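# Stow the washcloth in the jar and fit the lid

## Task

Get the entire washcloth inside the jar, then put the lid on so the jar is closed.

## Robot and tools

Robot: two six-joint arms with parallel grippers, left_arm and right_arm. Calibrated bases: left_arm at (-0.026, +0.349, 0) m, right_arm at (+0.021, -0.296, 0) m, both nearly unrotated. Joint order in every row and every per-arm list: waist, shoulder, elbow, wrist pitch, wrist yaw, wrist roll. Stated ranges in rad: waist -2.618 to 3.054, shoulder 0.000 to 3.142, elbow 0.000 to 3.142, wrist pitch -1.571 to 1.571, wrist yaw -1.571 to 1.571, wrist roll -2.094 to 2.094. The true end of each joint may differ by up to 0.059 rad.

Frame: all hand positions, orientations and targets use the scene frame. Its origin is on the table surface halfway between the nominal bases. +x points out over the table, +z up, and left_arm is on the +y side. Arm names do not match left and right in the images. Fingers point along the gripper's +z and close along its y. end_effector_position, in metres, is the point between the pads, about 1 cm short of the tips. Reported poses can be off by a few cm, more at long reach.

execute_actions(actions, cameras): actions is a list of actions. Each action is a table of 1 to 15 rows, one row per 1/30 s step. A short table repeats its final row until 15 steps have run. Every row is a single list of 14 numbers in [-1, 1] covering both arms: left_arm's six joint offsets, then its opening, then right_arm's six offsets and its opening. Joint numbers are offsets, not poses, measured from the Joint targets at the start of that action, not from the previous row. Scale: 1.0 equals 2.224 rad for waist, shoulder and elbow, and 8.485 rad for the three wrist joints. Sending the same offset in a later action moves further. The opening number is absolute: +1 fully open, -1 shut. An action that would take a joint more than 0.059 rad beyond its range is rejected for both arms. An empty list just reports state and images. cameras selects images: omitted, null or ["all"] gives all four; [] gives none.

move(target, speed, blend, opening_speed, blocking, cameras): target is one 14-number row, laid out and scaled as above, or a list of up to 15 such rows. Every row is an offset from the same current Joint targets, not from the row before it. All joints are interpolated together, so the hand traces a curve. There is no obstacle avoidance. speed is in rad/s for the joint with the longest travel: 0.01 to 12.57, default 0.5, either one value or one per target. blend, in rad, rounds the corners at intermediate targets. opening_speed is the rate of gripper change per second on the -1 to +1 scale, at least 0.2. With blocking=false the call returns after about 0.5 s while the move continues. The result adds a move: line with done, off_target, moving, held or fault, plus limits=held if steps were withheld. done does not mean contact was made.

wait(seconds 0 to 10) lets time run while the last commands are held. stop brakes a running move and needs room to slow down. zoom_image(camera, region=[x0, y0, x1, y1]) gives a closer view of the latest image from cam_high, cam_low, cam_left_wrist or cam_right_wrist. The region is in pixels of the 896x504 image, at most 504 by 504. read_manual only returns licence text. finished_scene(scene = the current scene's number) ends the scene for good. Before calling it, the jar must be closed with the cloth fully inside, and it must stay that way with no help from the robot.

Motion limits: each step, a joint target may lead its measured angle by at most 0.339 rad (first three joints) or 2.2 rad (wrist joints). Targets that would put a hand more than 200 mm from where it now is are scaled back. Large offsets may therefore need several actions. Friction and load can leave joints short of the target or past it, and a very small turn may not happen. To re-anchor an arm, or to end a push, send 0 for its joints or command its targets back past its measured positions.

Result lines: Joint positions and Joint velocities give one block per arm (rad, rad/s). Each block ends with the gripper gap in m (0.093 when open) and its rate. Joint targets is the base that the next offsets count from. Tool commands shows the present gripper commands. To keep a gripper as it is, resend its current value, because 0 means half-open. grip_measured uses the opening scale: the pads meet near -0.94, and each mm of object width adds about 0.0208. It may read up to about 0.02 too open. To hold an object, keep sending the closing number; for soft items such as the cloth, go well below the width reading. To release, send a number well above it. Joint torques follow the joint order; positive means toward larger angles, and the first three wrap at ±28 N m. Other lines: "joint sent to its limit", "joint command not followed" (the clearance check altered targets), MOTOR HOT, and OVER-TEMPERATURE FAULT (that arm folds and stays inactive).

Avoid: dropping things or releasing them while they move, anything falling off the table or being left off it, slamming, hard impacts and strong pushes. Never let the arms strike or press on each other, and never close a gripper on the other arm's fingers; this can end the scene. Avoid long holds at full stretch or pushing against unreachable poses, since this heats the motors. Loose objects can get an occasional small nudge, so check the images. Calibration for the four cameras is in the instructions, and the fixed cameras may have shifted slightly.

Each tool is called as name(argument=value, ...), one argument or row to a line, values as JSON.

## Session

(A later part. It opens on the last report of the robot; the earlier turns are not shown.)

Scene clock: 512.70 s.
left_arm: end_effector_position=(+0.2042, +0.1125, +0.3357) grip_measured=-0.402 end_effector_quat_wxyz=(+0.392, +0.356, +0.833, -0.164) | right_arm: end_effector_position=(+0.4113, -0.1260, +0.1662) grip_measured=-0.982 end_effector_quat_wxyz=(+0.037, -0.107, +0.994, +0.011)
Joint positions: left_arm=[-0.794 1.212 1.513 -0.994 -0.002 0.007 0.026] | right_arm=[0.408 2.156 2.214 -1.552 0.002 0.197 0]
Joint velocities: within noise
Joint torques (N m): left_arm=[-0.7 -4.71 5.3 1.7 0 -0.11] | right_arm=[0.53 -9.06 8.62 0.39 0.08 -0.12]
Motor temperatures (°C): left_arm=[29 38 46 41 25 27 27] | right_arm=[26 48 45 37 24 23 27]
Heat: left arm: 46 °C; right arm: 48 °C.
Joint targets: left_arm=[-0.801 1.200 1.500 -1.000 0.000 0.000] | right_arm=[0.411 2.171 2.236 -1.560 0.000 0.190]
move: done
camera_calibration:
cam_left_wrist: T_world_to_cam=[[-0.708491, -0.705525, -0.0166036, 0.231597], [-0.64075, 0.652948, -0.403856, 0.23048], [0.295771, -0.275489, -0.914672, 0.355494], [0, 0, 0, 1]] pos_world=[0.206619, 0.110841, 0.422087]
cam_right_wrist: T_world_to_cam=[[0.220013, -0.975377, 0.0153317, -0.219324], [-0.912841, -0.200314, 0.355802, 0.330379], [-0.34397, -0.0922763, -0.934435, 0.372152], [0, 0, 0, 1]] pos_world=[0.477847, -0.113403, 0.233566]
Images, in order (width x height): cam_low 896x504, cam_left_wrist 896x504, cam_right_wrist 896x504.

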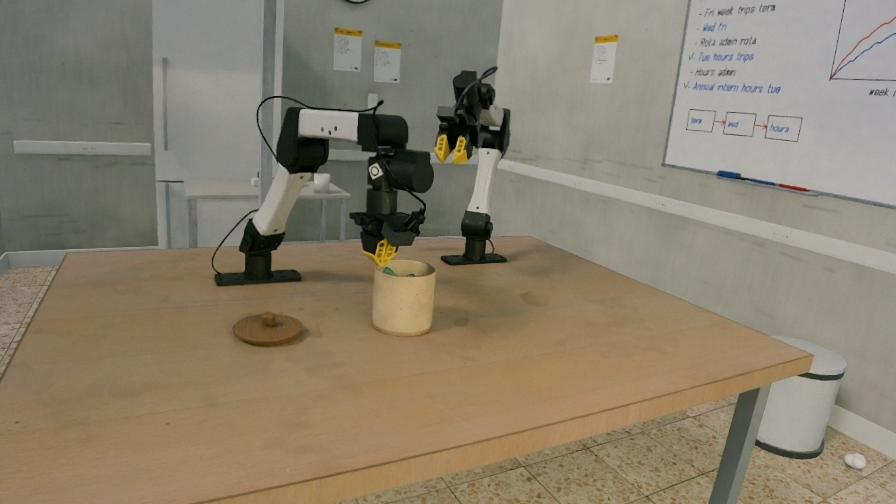

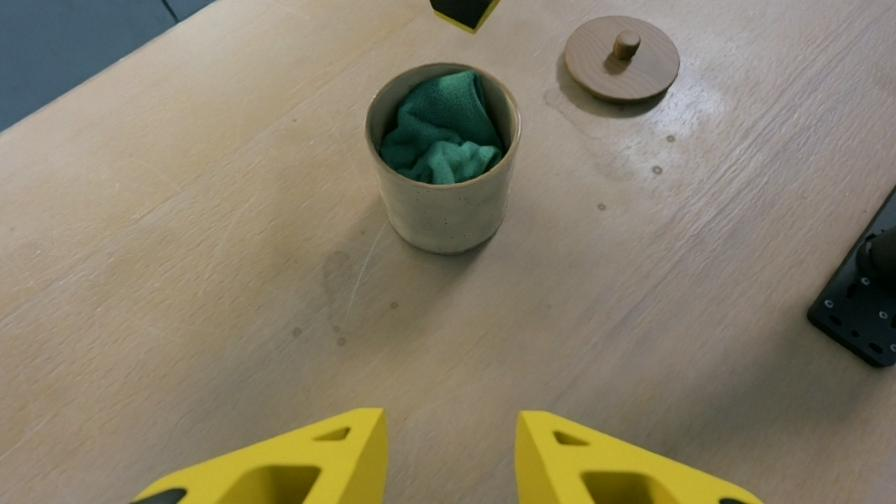

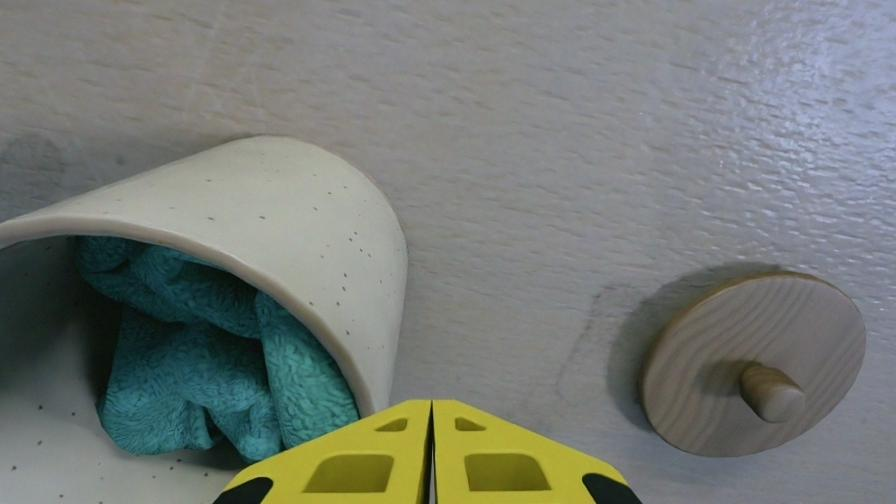

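move(
  target=[0, 0, 0, 0, 0, 0, -0.4, 0.0063, -0.0571, -0.095, 0.0115, 0, 0.0071, -1],
  speed=0.25,
  cameras=["cam_right_wrist", "cam_low", "cam_left_wrist"],
)

zoom_image(
  camera="cam_low",
  region=[365, 235, 445, 290],
)

Scene clock: 518.33 s.
left_arm: end_effector_position=(+0.2042, +0.1125, +0.3357) grip_measured=-0.402 end_effector_quat_wxyz=(+0.392, +0.356, +0.833, -0.164) | right_arm: end_effector_position=(+0.3931, -0.1299, +0.1470) grip_measured=-0.982 end_effector_quat_wxyz=(+0.018, -0.088, +0.996, +0.005)
Joint positions: left_arm=[-0.794 1.212 1.513 -0.994 -0.002 0.007 0.026] | right_arm=[0.417 2.088 2.032 -1.478 0.002 0.243 0]
Joint velocities: within noise
Joint torques (N m): left_arm=[-0.69 -4.7 5.35 1.71 0.01 -0.1] | right_arm=[0.87 -13.81 5.85 0.55 0.08 0.06]
Motor temperatures (°C): left_arm=[29 38 46 41 24 27 27] | right_arm=[26 49 45 37 24 23 27]
Heat: left arm: 46 °C; right arm: 49 °C.
Joint targets: left_arm=[-0.801 1.200 1.500 -1.000 0.000 0.000] | right_arm=[0.425 2.044 2.025 -1.463 0.000 0.250]
move: off_target (right_arm); right_arm: the shoulder is farthest, 0.044 rad from its target
camera_calibration:
cam_left_wrist: T_world_to_cam=[[-0.708491, -0.705525, -0.0166036, 0.231597], [-0.64075, 0.652948, -0.403856, 0.23048], [0.295771, -0.275489, -0.914672, 0.355494], [0, 0, 0, 1]] pos_world=[0.206619, 0.110841, 0.422087]
cam_right_wrist: T_world_to_cam=[[0.184141, -0.982669, 0.0213086, -0.206467], [-0.905235, -0.161104, 0.393186, 0.316449], [-0.382939, -0.0916908, -0.919212, 0.3607], [0, 0, 0, 1]] pos_world=[0.462605, -0.118834, 0.211536]
Images, in order (width x height): cam_low 896x504, cam_left_wrist 896x504, cam_right_wrist 896x504.

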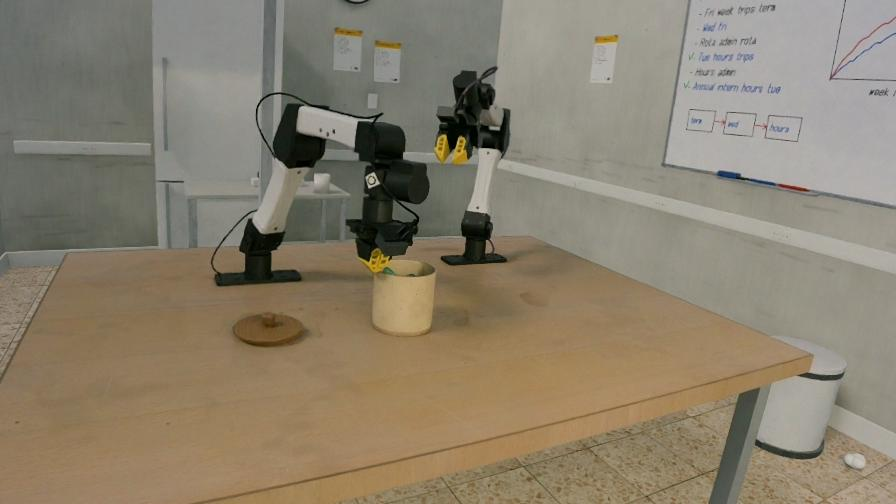

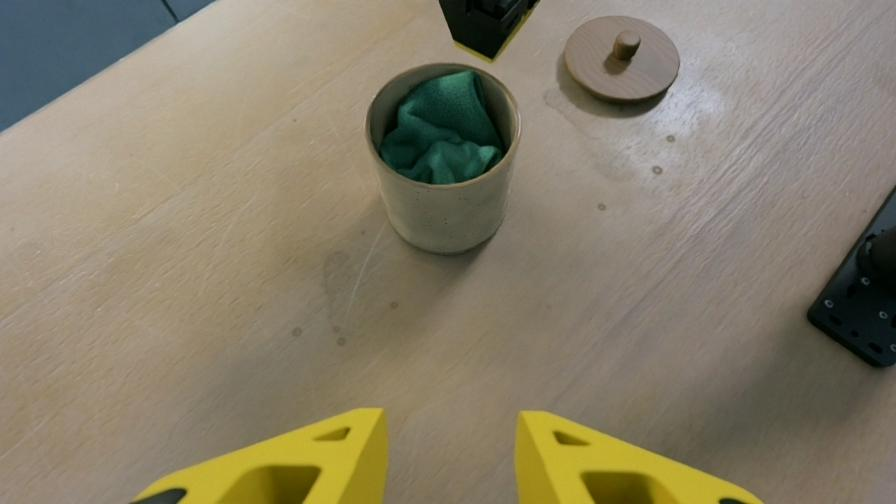

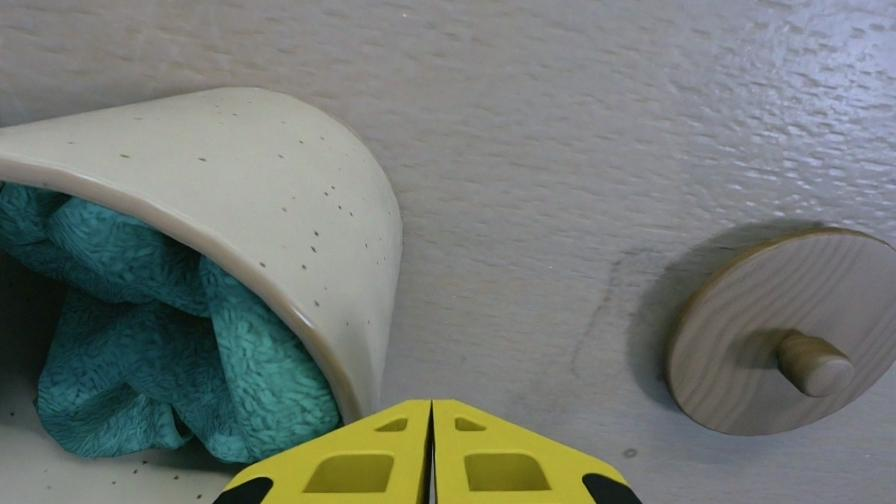

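Scaled by 6.300.

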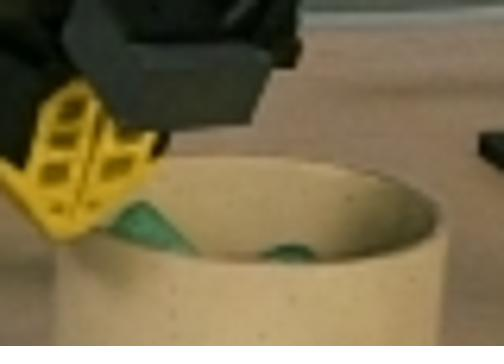

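move(
  target=[0, 0, 0, 0, 0, 0, -0.4, 0, 0.0279, 0.0220, 0, 0, 0, -1],
  speed=0.15,
  cameras=["cam_right_wrist", "cam_low"],
)

zoom_image(
  camera="cam_low",
  region=[365, 235, 445, 290],
)

Scene clock: 532.47 s.
left_arm: end_effector_position=(+0.2042, +0.1125, +0.3357) grip_measured=-0.402 end_effector_quat_wxyz=(+0.392, +0.356, +0.833, -0.164) | right_arm: end_effector_position=(+0.3968, -0.1282, +0.1517) grip_measured=-0.982 end_effector_quat_wxyz=(+0.027, -0.088, +0.996, +0.008)
Joint positions: left_arm=[-0.794 1.212 1.513 -0.994 -0.002 0.007 0.026] | right_arm=[0.417 2.088 2.05 -1.476 0.002 0.244 0]
Joint velocities: within noise
Joint torques (N m): left_arm=[-0.66 -4.78 5.34 1.72 0.01 -0.1] | right_arm=[0.79 -8.39 8.9 0.56 0.07 0.03]
Motor temperatures (°C): left_arm=[29 38 46 41 24 27 27] | right_arm=[26 53 44 36 24 23 27]
Heat: left arm: 46 °C; right arm: 53 °C.
Joint targets: left_arm=[-0.801 1.200 1.500 -1.000 0.000 0.000] | right_arm=[0.425 2.106 2.074 -1.463 0.000 0.250]
move: done
camera_calibration:
cam_right_wrist: T_world_to_cam=[[0.183107, -0.982954, 0.0165424, -0.204537], [-0.912424, -0.163656, 0.375098, 0.323478], [-0.365997, -0.0837765, -0.926838, 0.362042], [0, 0, 0, 1]] pos_world=[0.465107, -0.117781, 0.217602]
Images, in order (width x height): cam_low 896x504, cam_right_wrist 896x504.

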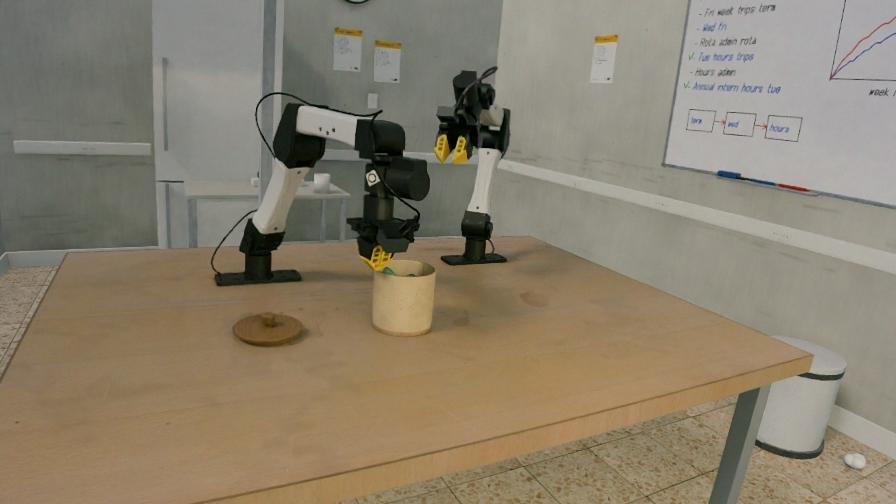

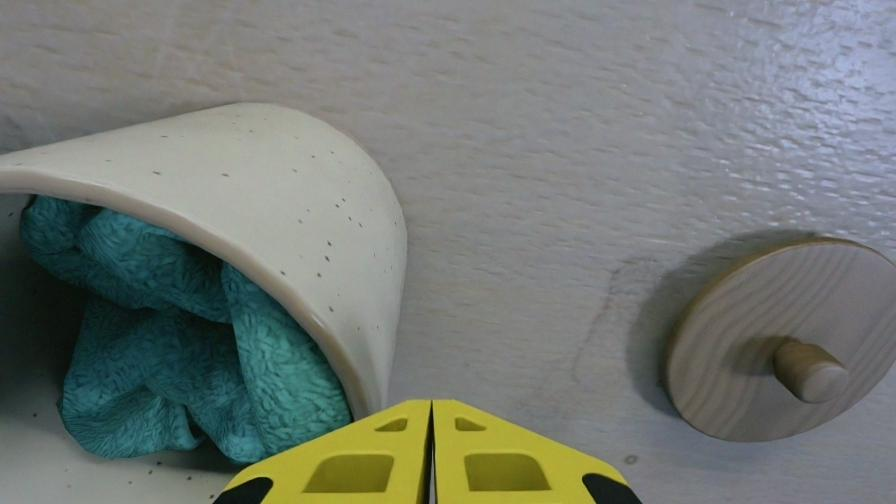

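Scaled by 6.300.

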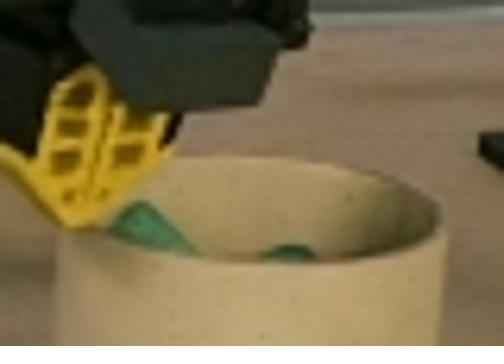

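move(
  target=[0, 0, 0, 0, 0, 0, -0.4, 0.0348, 0.0108, 0.0117, -0.00507, 0, 0.0092, -1],
  speed=0.12,
  cameras=["cam_right_wrist", "cam_low", "cam_left_wrist"],
)

zoom_image(
  camera="cam_low",
  region=[365, 235, 445, 290],
)

Scene clock: 535.80 s.
left_arm: end_effector_position=(+0.2042, +0.1125, +0.3357) grip_measured=-0.402 end_effector_quat_wxyz=(+0.392, +0.356, +0.833, -0.164) | right_arm: end_effector_position=(+0.3827, -0.0984, +0.1488) grip_measured=-0.982 end_effector_quat_wxyz=(+0.018, -0.089, +0.996, +0.007)
Joint positions: left_arm=[-0.794 1.212 1.513 -0.994 -0.002 0.007 0.026] | right_arm=[0.497 2.111 2.074 -1.496 0.002 0.321 0]
Joint velocities: within noise
Joint torques (N m): left_arm=[-0.62 -4.75 5.24 1.7 0 -0.11] | right_arm=[0.69 -8.39 9.01 0.27 0.09 0.02]
Motor temperatures (°C): left_arm=[29 37 46 41 24 27 27] | right_arm=[26 52 44 36 24 23 27]
Heat: left arm: 46 °C; right arm: 52 °C.
Joint targets: left_arm=[-0.801 1.200 1.500 -1.000 0.000 0.000] | right_arm=[0.502 2.130 2.100 -1.506 0.000 0.328]
move: done
camera_calibration:
cam_left_wrist: T_world_to_cam=[[-0.708491, -0.705525, -0.0166036, 0.231597], [-0.64075, 0.652948, -0.403856, 0.23048], [0.295771, -0.275489, -0.914672, 0.355494], [0, 0, 0, 1]] pos_world=[0.206619, 0.110841, 0.422087]
cam_right_wrist: T_world_to_cam=[[0.186469, -0.982296, 0.0180027, -0.174061], [-0.90493, -0.16459, 0.392444, 0.311053], [-0.382533, -0.0894699, -0.9196, 0.361439], [0, 0, 0, 1]] pos_world=[0.452201, -0.0874455, 0.213441]
Images, in order (width x height): cam_low 896x504, cam_left_wrist 896x504, cam_right_wrist 896x504.

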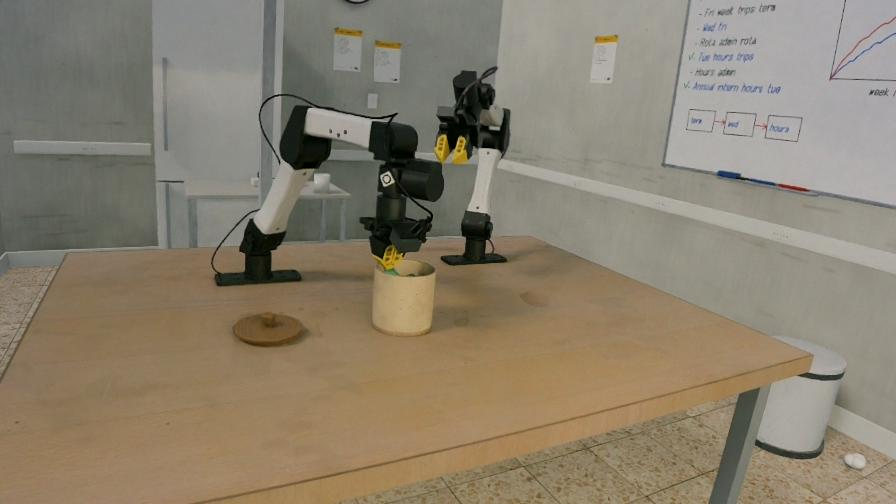

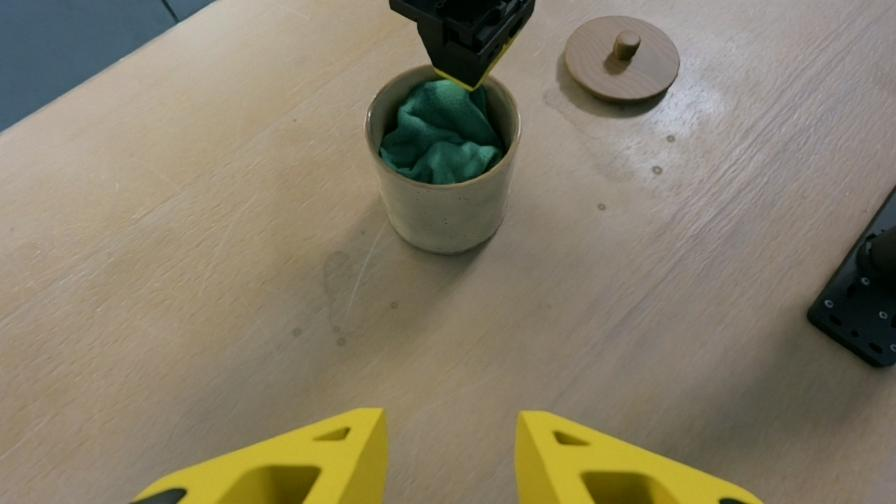

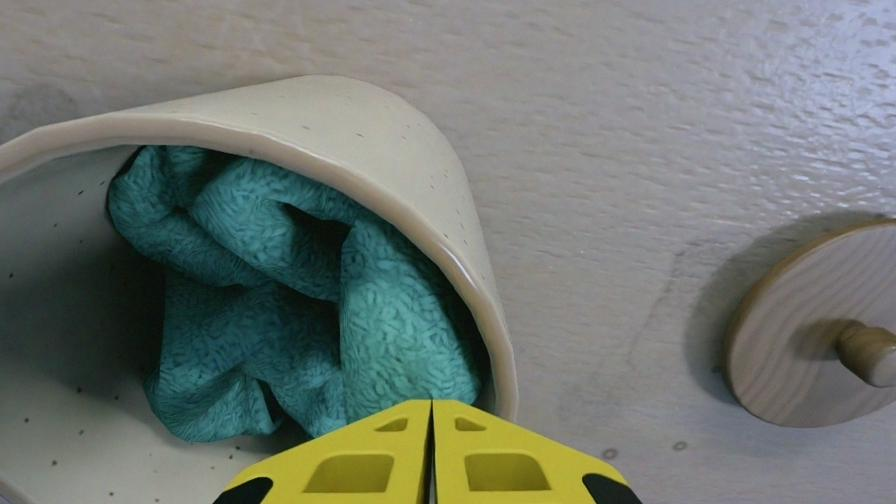

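Scaled by 6.300.

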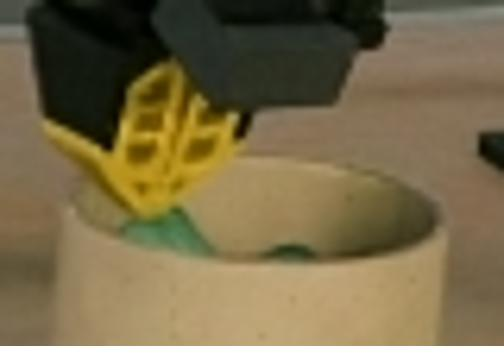

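move(
  target=[
    [0, 0, 0, 0, 0, 0, -0.4, 0.0054, 0, -0.0380, 0.01026, 0, 0.0016, -1],
    [0, 0, 0, 0, 0, 0, -0.4, 0.0174, 0.0040, -0.0391, 0.01191, 0, 0.0045, -1],
    [0, 0, 0, 0, 0, 0, -0.4, 0.0353, 0.0144, -0.0652, 0.02157, 0, 0.0091, -1],
  ],
  speed=0.15,
  cameras=["cam_right_wrist", "cam_low", "cam_left_wrist"],
)

zoom_image(
  camera="cam_low",
  region=[365, 235, 445, 290],
)

Scene clock: 538.60 s.
left_arm: end_effector_position=(+0.2042, +0.1125, +0.3357) grip_measured=-0.402 end_effector_quat_wxyz=(+0.392, +0.356, +0.833, -0.164) | right_arm: end_effector_position=(+0.3786, -0.0644, +0.1091) grip_measured=-0.982 end_effector_quat_wxyz=(+0.022, -0.088, +0.996, +0.010)
Joint positions: left_arm=[-0.794 1.212 1.513 -0.994 -0.002 0.007 0.026] | right_arm=[0.572 2.141 1.963 -1.344 0.002 0.398 0]
Joint velocities: within noise
Joint torques (N m): left_arm=[-0.66 -4.75 5.3 1.69 0 -0.11] | right_arm=[0.91 -8.64 5.93 0.61 0.1 0.05]
Motor temperatures (°C): left_arm=[29 37 46 41 24 27 27] | right_arm=[26 52 44 36 24 23 27]
Heat: left arm: 46 °C; right arm: 52 °C.
Joint targets: left_arm=[-0.801 1.200 1.500 -1.000 0.000 0.000] | right_arm=[0.580 2.162 1.955 -1.323 0.000 0.405]
move: done
camera_calibration:
cam_left_wrist: T_world_to_cam=[[-0.708491, -0.705525, -0.0166036, 0.231597], [-0.64075, 0.652948, -0.403856, 0.23048], [0.295771, -0.275489, -0.914672, 0.355494], [0, 0, 0, 1]] pos_world=[0.206619, 0.110841, 0.422087]
cam_right_wrist: T_world_to_cam=[[0.183792, -0.982897, 0.0115492, -0.137479], [-0.907949, -0.165252, 0.385124, 0.330495], [-0.376629, -0.081269, -0.922792, 0.325063], [0, 0, 0, 1]] pos_world=[0.447769, -0.0540952, 0.174271]
Images, in order (width x height): cam_low 896x504, cam_left_wrist 896x504, cam_right_wrist 896x504.

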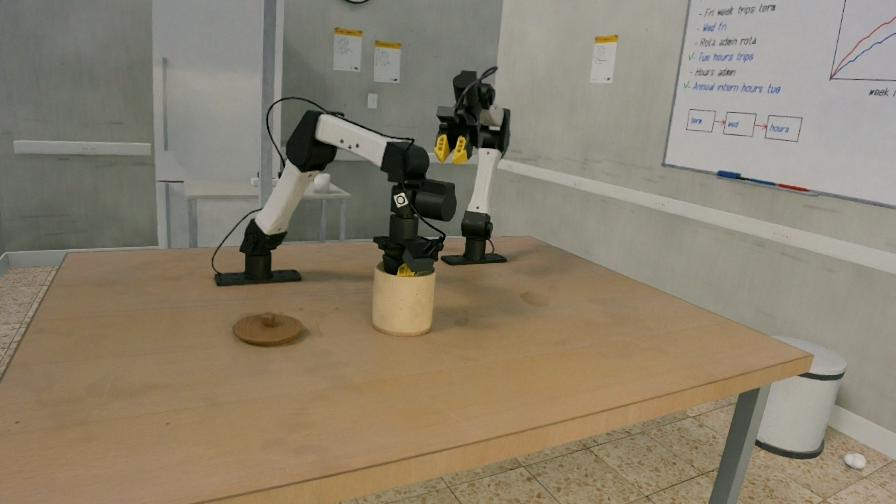

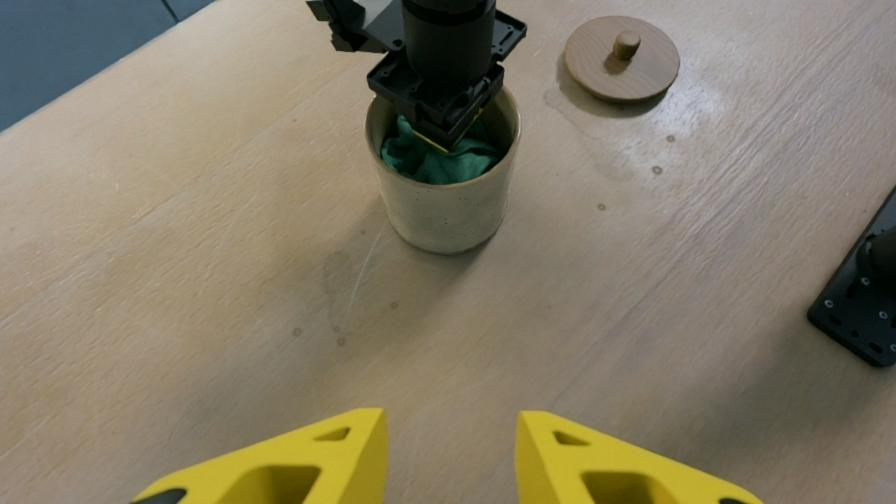

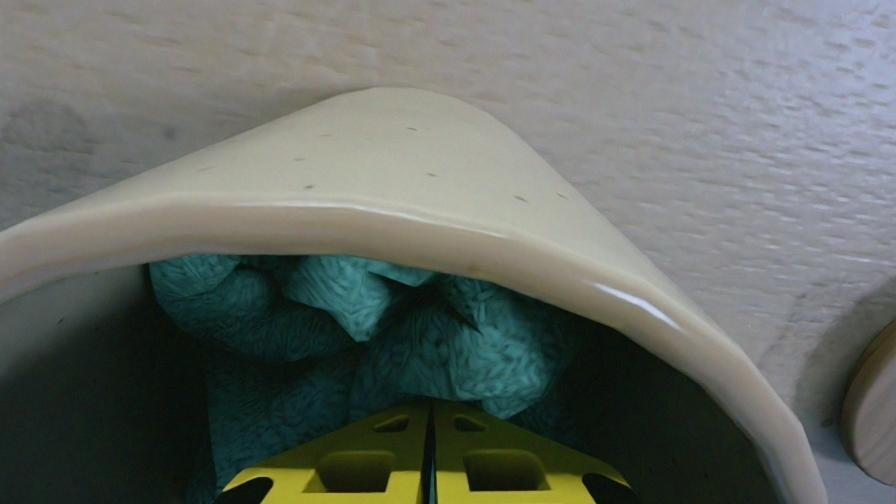

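Scaled by 6.300.

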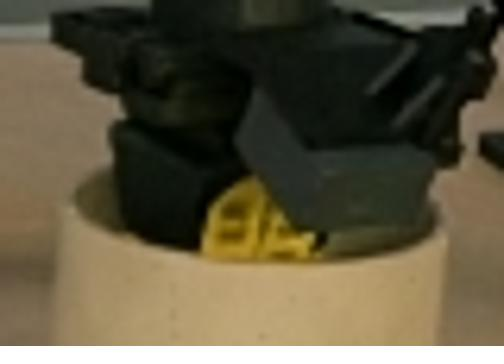

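move(
  target=[
    [0, 0, 0, 0, 0, 0, -0.4, 0, 0.0027, 0.1265, -0.0279, 0, 0, -1],
    [0, 0, 0, 0, 0, 0, -0.4, 0.0261, -0.2091, -0.0157, -0.0040, 0, -0.0477, -1],
  ],
  speed=0.45,
  cameras=["cam_right_wrist", "cam_low", "cam_left_wrist"],
)

zoom_image(
  camera="cam_low",
  region=[365, 235, 445, 290],
)

zoom_image(
  camera="cam_left_wrist",
  region=[350, 50, 530, 200],
)

Scene clock: 543.50 s.
left_arm: end_effector_position=(+0.2042, +0.1125, +0.3357) grip_measured=-0.402 end_effector_quat_wxyz=(+0.392, +0.356, +0.833, -0.164) | right_arm: end_effector_position=(+0.3286, -0.0695, +0.2607) grip_measured=-0.982 end_effector_quat_wxyz=(+0.190, -0.302, +0.932, +0.062)
Joint positions: left_arm=[-0.794 1.212 1.513 -0.994 -0.002 0.007 0.026] | right_arm=[0.632 1.72 1.927 -1.375 0.002 0.007 0]
Joint velocities: within noise
Joint torques (N m): left_arm=[-0.65 -4.68 5.27 1.69 0.02 -0.11] | right_arm=[0.77 -9.06 6.05 1.31 0.06 -0.09]
Motor temperatures (°C): left_arm=[29 37 46 41 24 27 27] | right_arm=[26 53 44 36 24 23 27]
Heat: left arm: 46 °C; right arm: 53 °C.
Joint targets: left_arm=[-0.801 1.200 1.500 -1.000 0.000 0.000] | right_arm=[0.639 1.697 1.920 -1.356 0.000 0.000]
move: done
camera_calibration:
cam_left_wrist: T_world_to_cam=[[-0.708491, -0.705525, -0.0166036, 0.231597], [-0.64075, 0.652948, -0.403856, 0.23048], [0.295771, -0.275489, -0.914672, 0.355494], [0, 0, 0, 1]] pos_world=[0.206619, 0.110841, 0.422087]
cam_right_wrist: T_world_to_cam=[[0.584676, -0.810769, 0.0284183, -0.259266], [-0.811152, -0.583643, 0.0373272, 0.255583], [-0.0136776, -0.0448758, -0.998899, 0.34878], [0, 0, 0, 1]] pos_world=[0.363673, -0.0453839, 0.346223]
Images, in order (width x height): cam_low 896x504, cam_left_wrist 896x504, cam_right_wrist 896x504.

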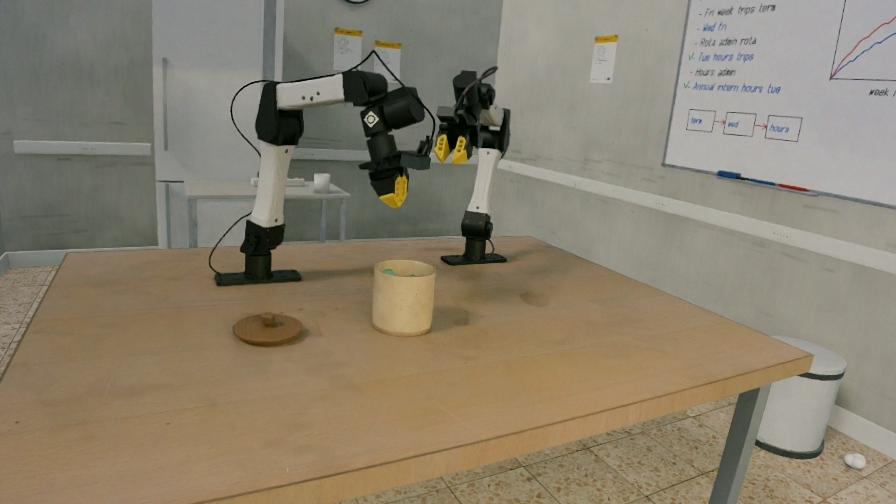

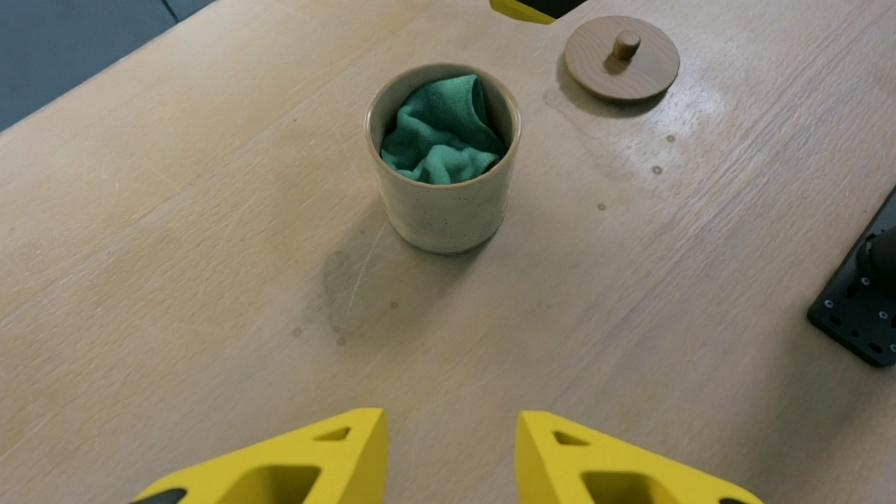

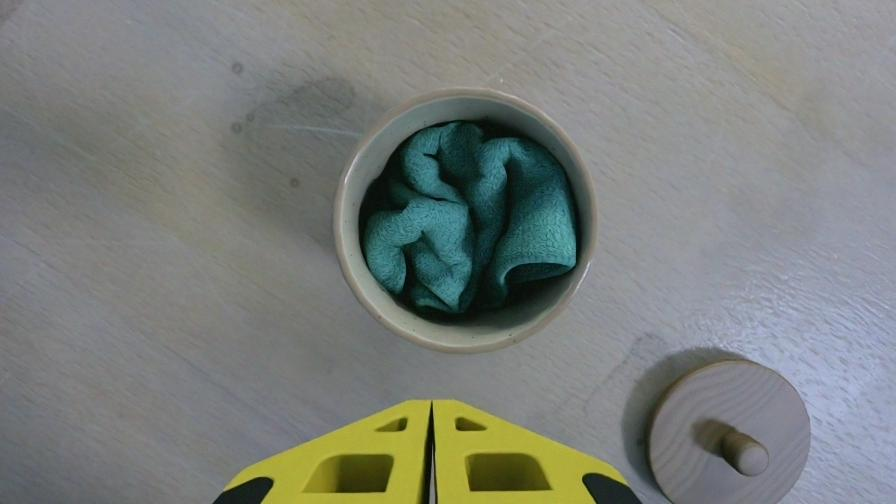

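Scaled by 6.300.

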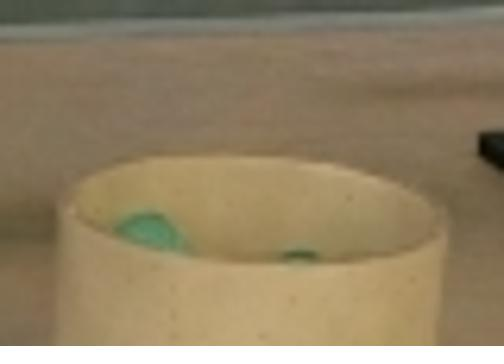

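Scaled by 2.800.

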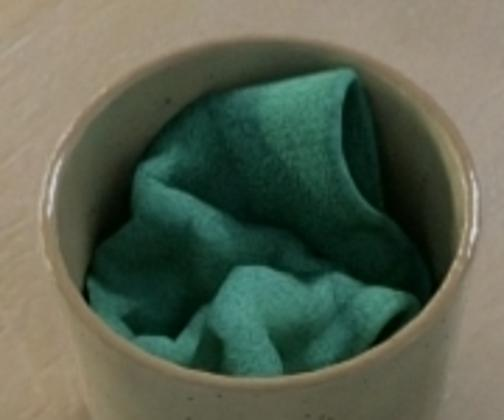

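zoom_image(
  camera="cam_low",
  region=[220, 300, 320, 360],
)

zoom_image(
  camera="cam_left_wrist",
  region=[540, 0, 710, 120],
)

zoom_image(
  camera="cam_right_wrist",
  region=[600, 330, 830, 504],
)

Scaled by 5.040.

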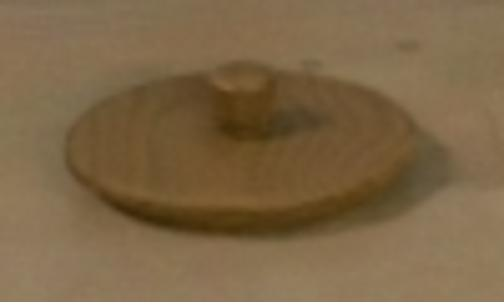

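Scaled by 2.965.

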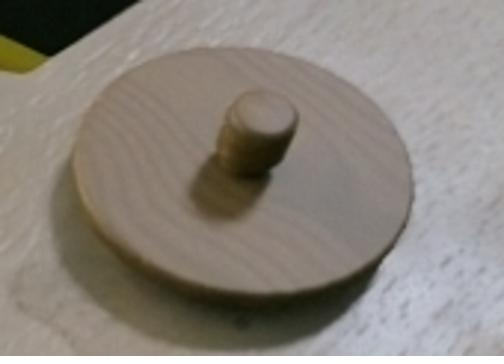

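Scaled by 2.191.

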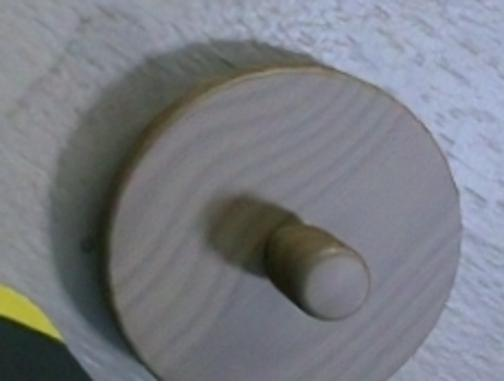

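move(
  target=[0, 0, 0, 0, 0, 0, -0.4, -0.0612, 0.2014, 0.1192, -0.02245, 0, 0.0336, -0.52],
  speed=0.4,
  opening_speed=1.0,
  cameras=["cam_right_wrist", "cam_low", "cam_left_wrist"],
)

zoom_image(
  camera="cam_low",
  region=[365, 235, 445, 290],
)

Scene clock: 554.23 s.
left_arm: end_effector_position=(+0.2042, +0.1125, +0.3357) grip_measured=-0.402 end_effector_quat_wxyz=(+0.392, +0.356, +0.833, -0.164) | right_arm: end_effector_position=(+0.3867, -0.0919, +0.1613) grip_measured=-0.522 end_effector_quat_wxyz=(+0.028, -0.115, +0.993, +0.010)
Joint positions: left_arm=[-0.794 1.212 1.513 -0.994 -0.002 0.007 0.026] | right_arm=[0.506 2.134 2.16 -1.538 0.002 0.279 0.02]
Joint velocities: within noise
Joint torques (N m): left_arm=[-0.7 -4.74 5.33 1.7 0 -0.11] | right_arm=[-0.1 -9.26 8.88 0.32 0.08 0.02]
Motor temperatures (°C): left_arm=[29 37 46 41 24 27 27] | right_arm=[26 53 43 37 24 23 27]
Heat: left arm: 46 °C; right arm: 53 °C.
Joint targets: left_arm=[-0.801 1.200 1.500 -1.000 0.000 0.000] | right_arm=[0.502 2.145 2.185 -1.547 0.000 0.286]
move: done
camera_calibration:
cam_left_wrist: T_world_to_cam=[[-0.708491, -0.705525, -0.0166036, 0.231597], [-0.64075, 0.652948, -0.403856, 0.23048], [0.295771, -0.275489, -0.914672, 0.355494], [0, 0, 0, 1]] pos_world=[0.206619, 0.110841, 0.422087]
cam_right_wrist: T_world_to_cam=[[0.236461, -0.971542, 0.0138693, -0.186283], [-0.902687, -0.214376, 0.373093, 0.308467], [-0.359502, -0.100741, -0.92769, 0.366408], [0, 0, 0, 1]] pos_world=[0.454223, -0.0779412, 0.22741]
Images, in order (width x height): cam_low 896x504, cam_left_wrist 896x504, cam_right_wrist 896x504.

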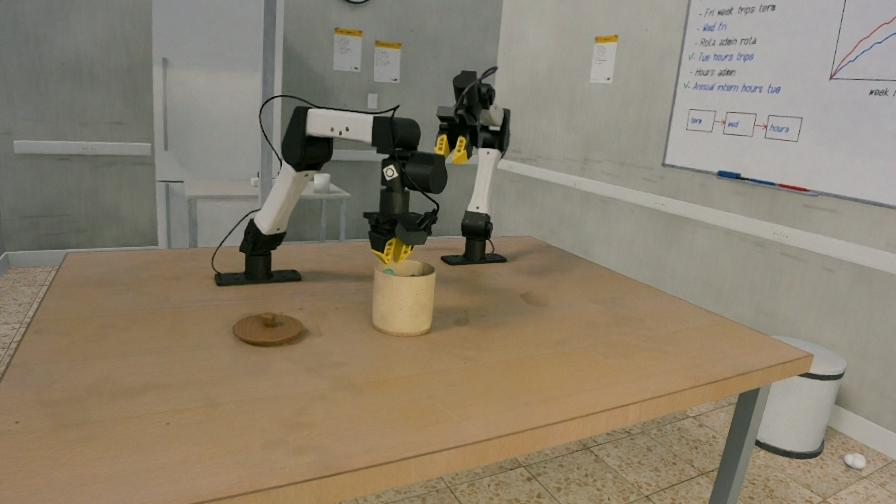

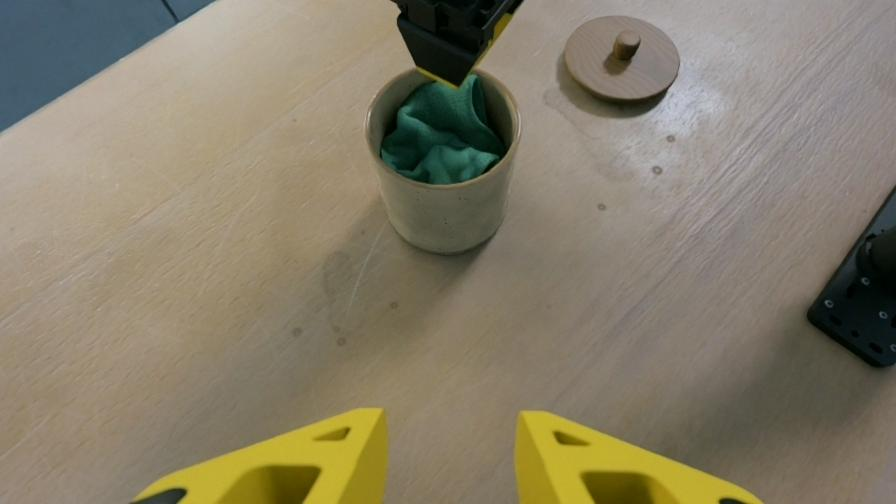

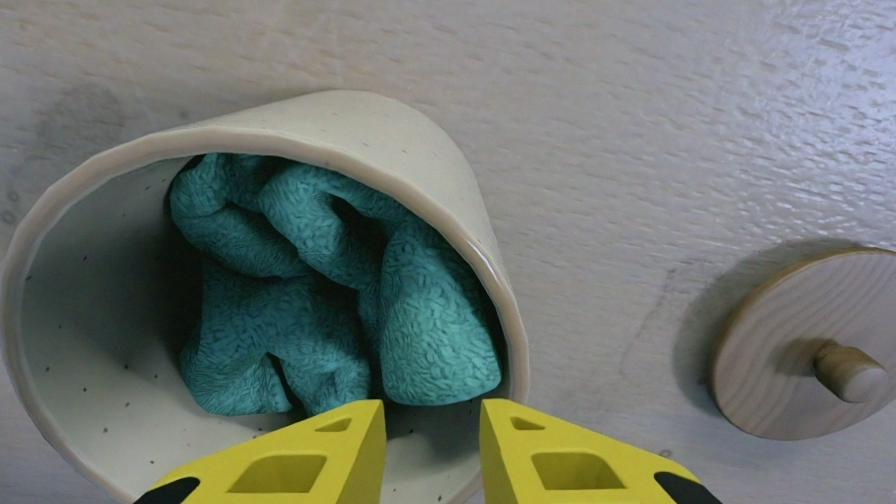

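Scaled by 6.300.

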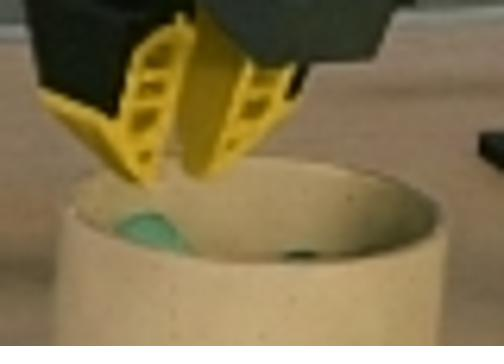

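move(
  target=[0, 0, 0, 0, 0, 0, -0.4, 0, 0, -0.0427, 0.00813, 0, 0, -0.565],
  speed=0.12,
  cameras=["cam_right_wrist", "cam_low"],
)

zoom_image(
  camera="cam_low",
  region=[365, 235, 445, 290],
)

Scene clock: 558.60 s.
left_arm: end_effector_position=(+0.2042, +0.1125, +0.3357) grip_measured=-0.402 end_effector_quat_wxyz=(+0.392, +0.356, +0.833, -0.164) | right_arm: end_effector_position=(+0.3857, -0.0924, +0.1456) grip_measured=-0.563 end_effector_quat_wxyz=(+0.019, -0.115, +0.993, +0.007)
Joint positions: left_arm=[-0.794 1.212 1.513 -0.994 -0.002 0.007 0.026] | right_arm=[0.506 2.134 2.097 -1.494 0.002 0.279 0.018]
Joint velocities: within noise
Joint torques (N m): left_arm=[-0.69 -4.72 5.29 1.7 0 -0.13] | right_arm=[-0.08 -9.29 5.89 0.54 0.08 0.02]
Motor temperatures (°C): left_arm=[29 37 46 41 24 27 27] | right_arm=[26 52 44 37 24 23 27]
Heat: left arm: 46 °C; right arm: 52 °C.
Joint targets: left_arm=[-0.801 1.200 1.500 -1.000 0.000 0.000] | right_arm=[0.502 2.145 2.090 -1.478 0.000 0.286]
move: done
camera_calibration:
cam_right_wrist: T_world_to_cam=[[0.23592, -0.971584, 0.0191657, -0.186916], [-0.896237, -0.209916, 0.390761, 0.30872], [-0.375633, -0.109365, -0.920293, 0.355756], [0, 0, 0, 1]] pos_world=[0.454417, -0.0778916, 0.210346]
Images, in order (width x height): cam_low 896x504, cam_right_wrist 896x504.

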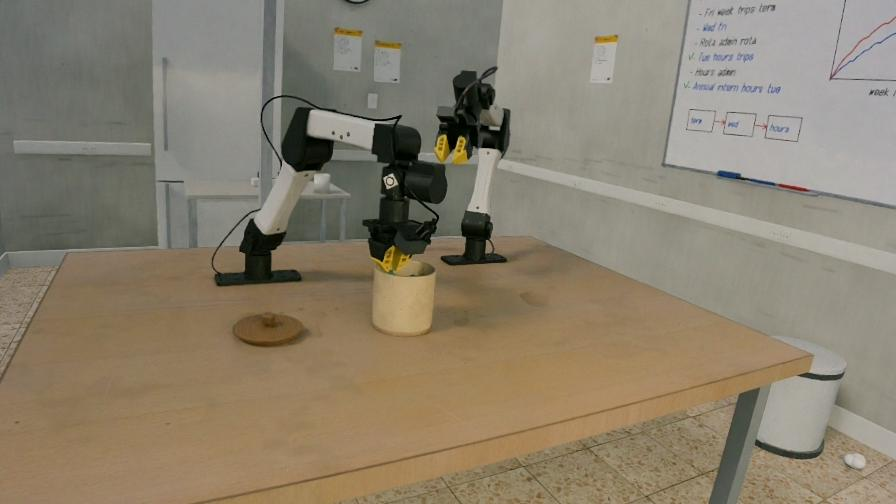

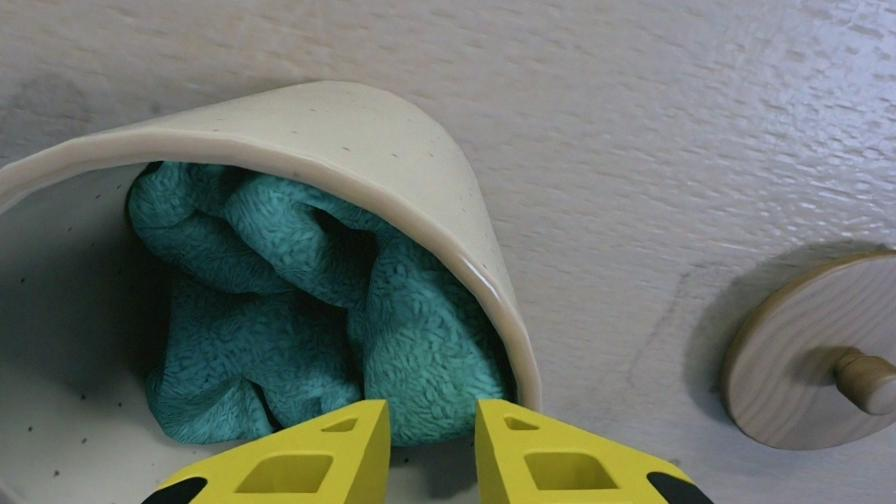

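Scaled by 6.300.

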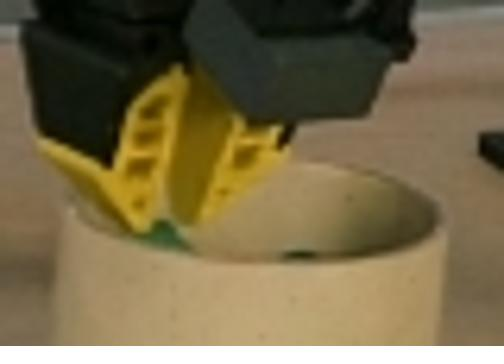

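move(
  target=[0, 0, 0, 0, 0, 0, -0.4, 0, 0, 0, 0, 0, 0, -1],
  opening_speed=0.6,
  cameras=["cam_right_wrist", "cam_low"],
)

zoom_image(
  camera="cam_right_wrist",
  region=[300, 200, 580, 504],
)

Scene clock: 560.10 s.
left_arm: end_effector_position=(+0.2042, +0.1125, +0.3357) grip_measured=-0.402 end_effector_quat_wxyz=(+0.392, +0.356, +0.833, -0.164) | right_arm: end_effector_position=(+0.3860, -0.0923, +0.1456) grip_measured=-0.982 end_effector_quat_wxyz=(+0.019, -0.115, +0.993, +0.007)
Joint positions: left_arm=[-0.794 1.212 1.513 -0.994 -0.002 0.007 0.026] | right_arm=[0.506 2.134 2.097 -1.493 0.002 0.279 0]
Joint velocities: within noise
Joint torques (N m): left_arm=[-0.64 -4.75 5.35 1.69 0 -0.1] | right_arm=[-0.09 -9.31 5.85 0.54 0.09 0.02]
Motor temperatures (°C): left_arm=[29 37 46 41 24 27 27] | right_arm=[26 52 44 37 24 23 27]
Heat: left arm: 46 °C; right arm: 52 °C.
Joint targets: left_arm=[-0.801 1.200 1.500 -1.000 0.000 0.000] | right_arm=[0.502 2.145 2.090 -1.478 0.000 0.285]
move: done
camera_calibration:
cam_right_wrist: T_world_to_cam=[[0.23598, -0.971575, 0.0188584, -0.186829], [-0.896631, -0.210213, 0.389697, 0.309293], [-0.374655, -0.10887, -0.92075, 0.355533], [0, 0, 0, 1]] pos_world=[0.454612, -0.0777944, 0.21035]
Images, in order (width x height): cam_low 896x504, cam_right_wrist 896x504.

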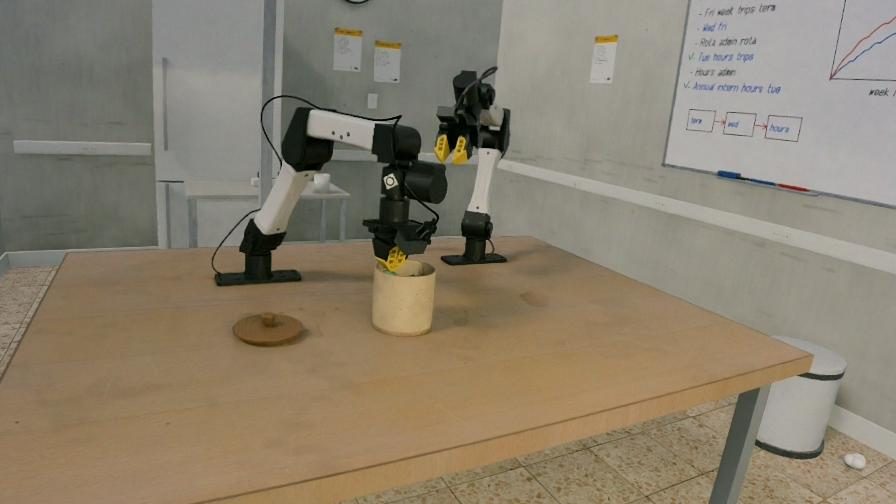

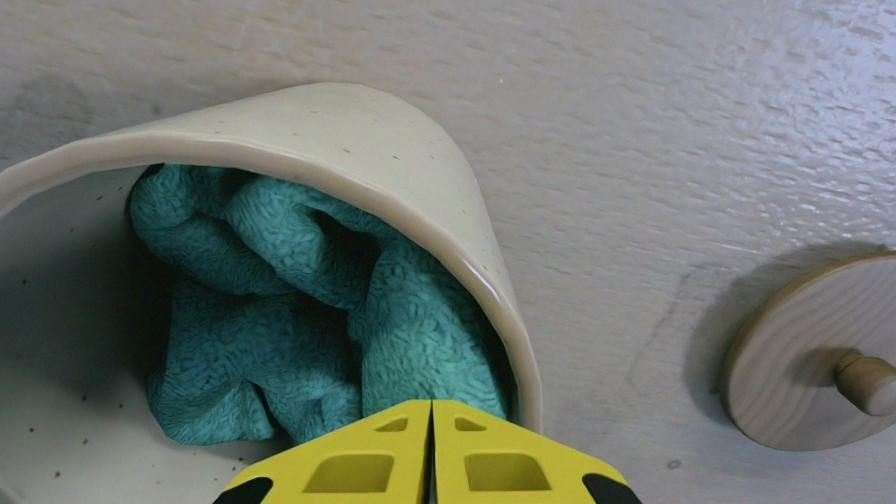

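Scaled by 1.658.

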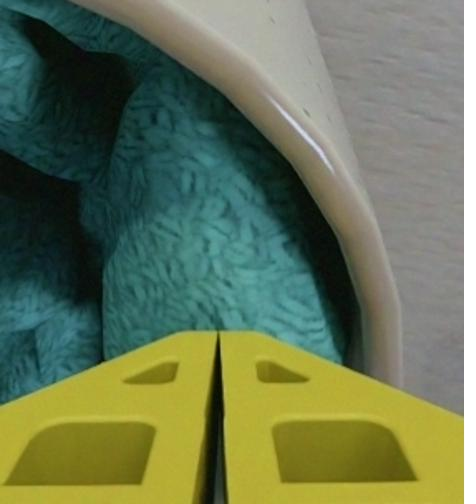

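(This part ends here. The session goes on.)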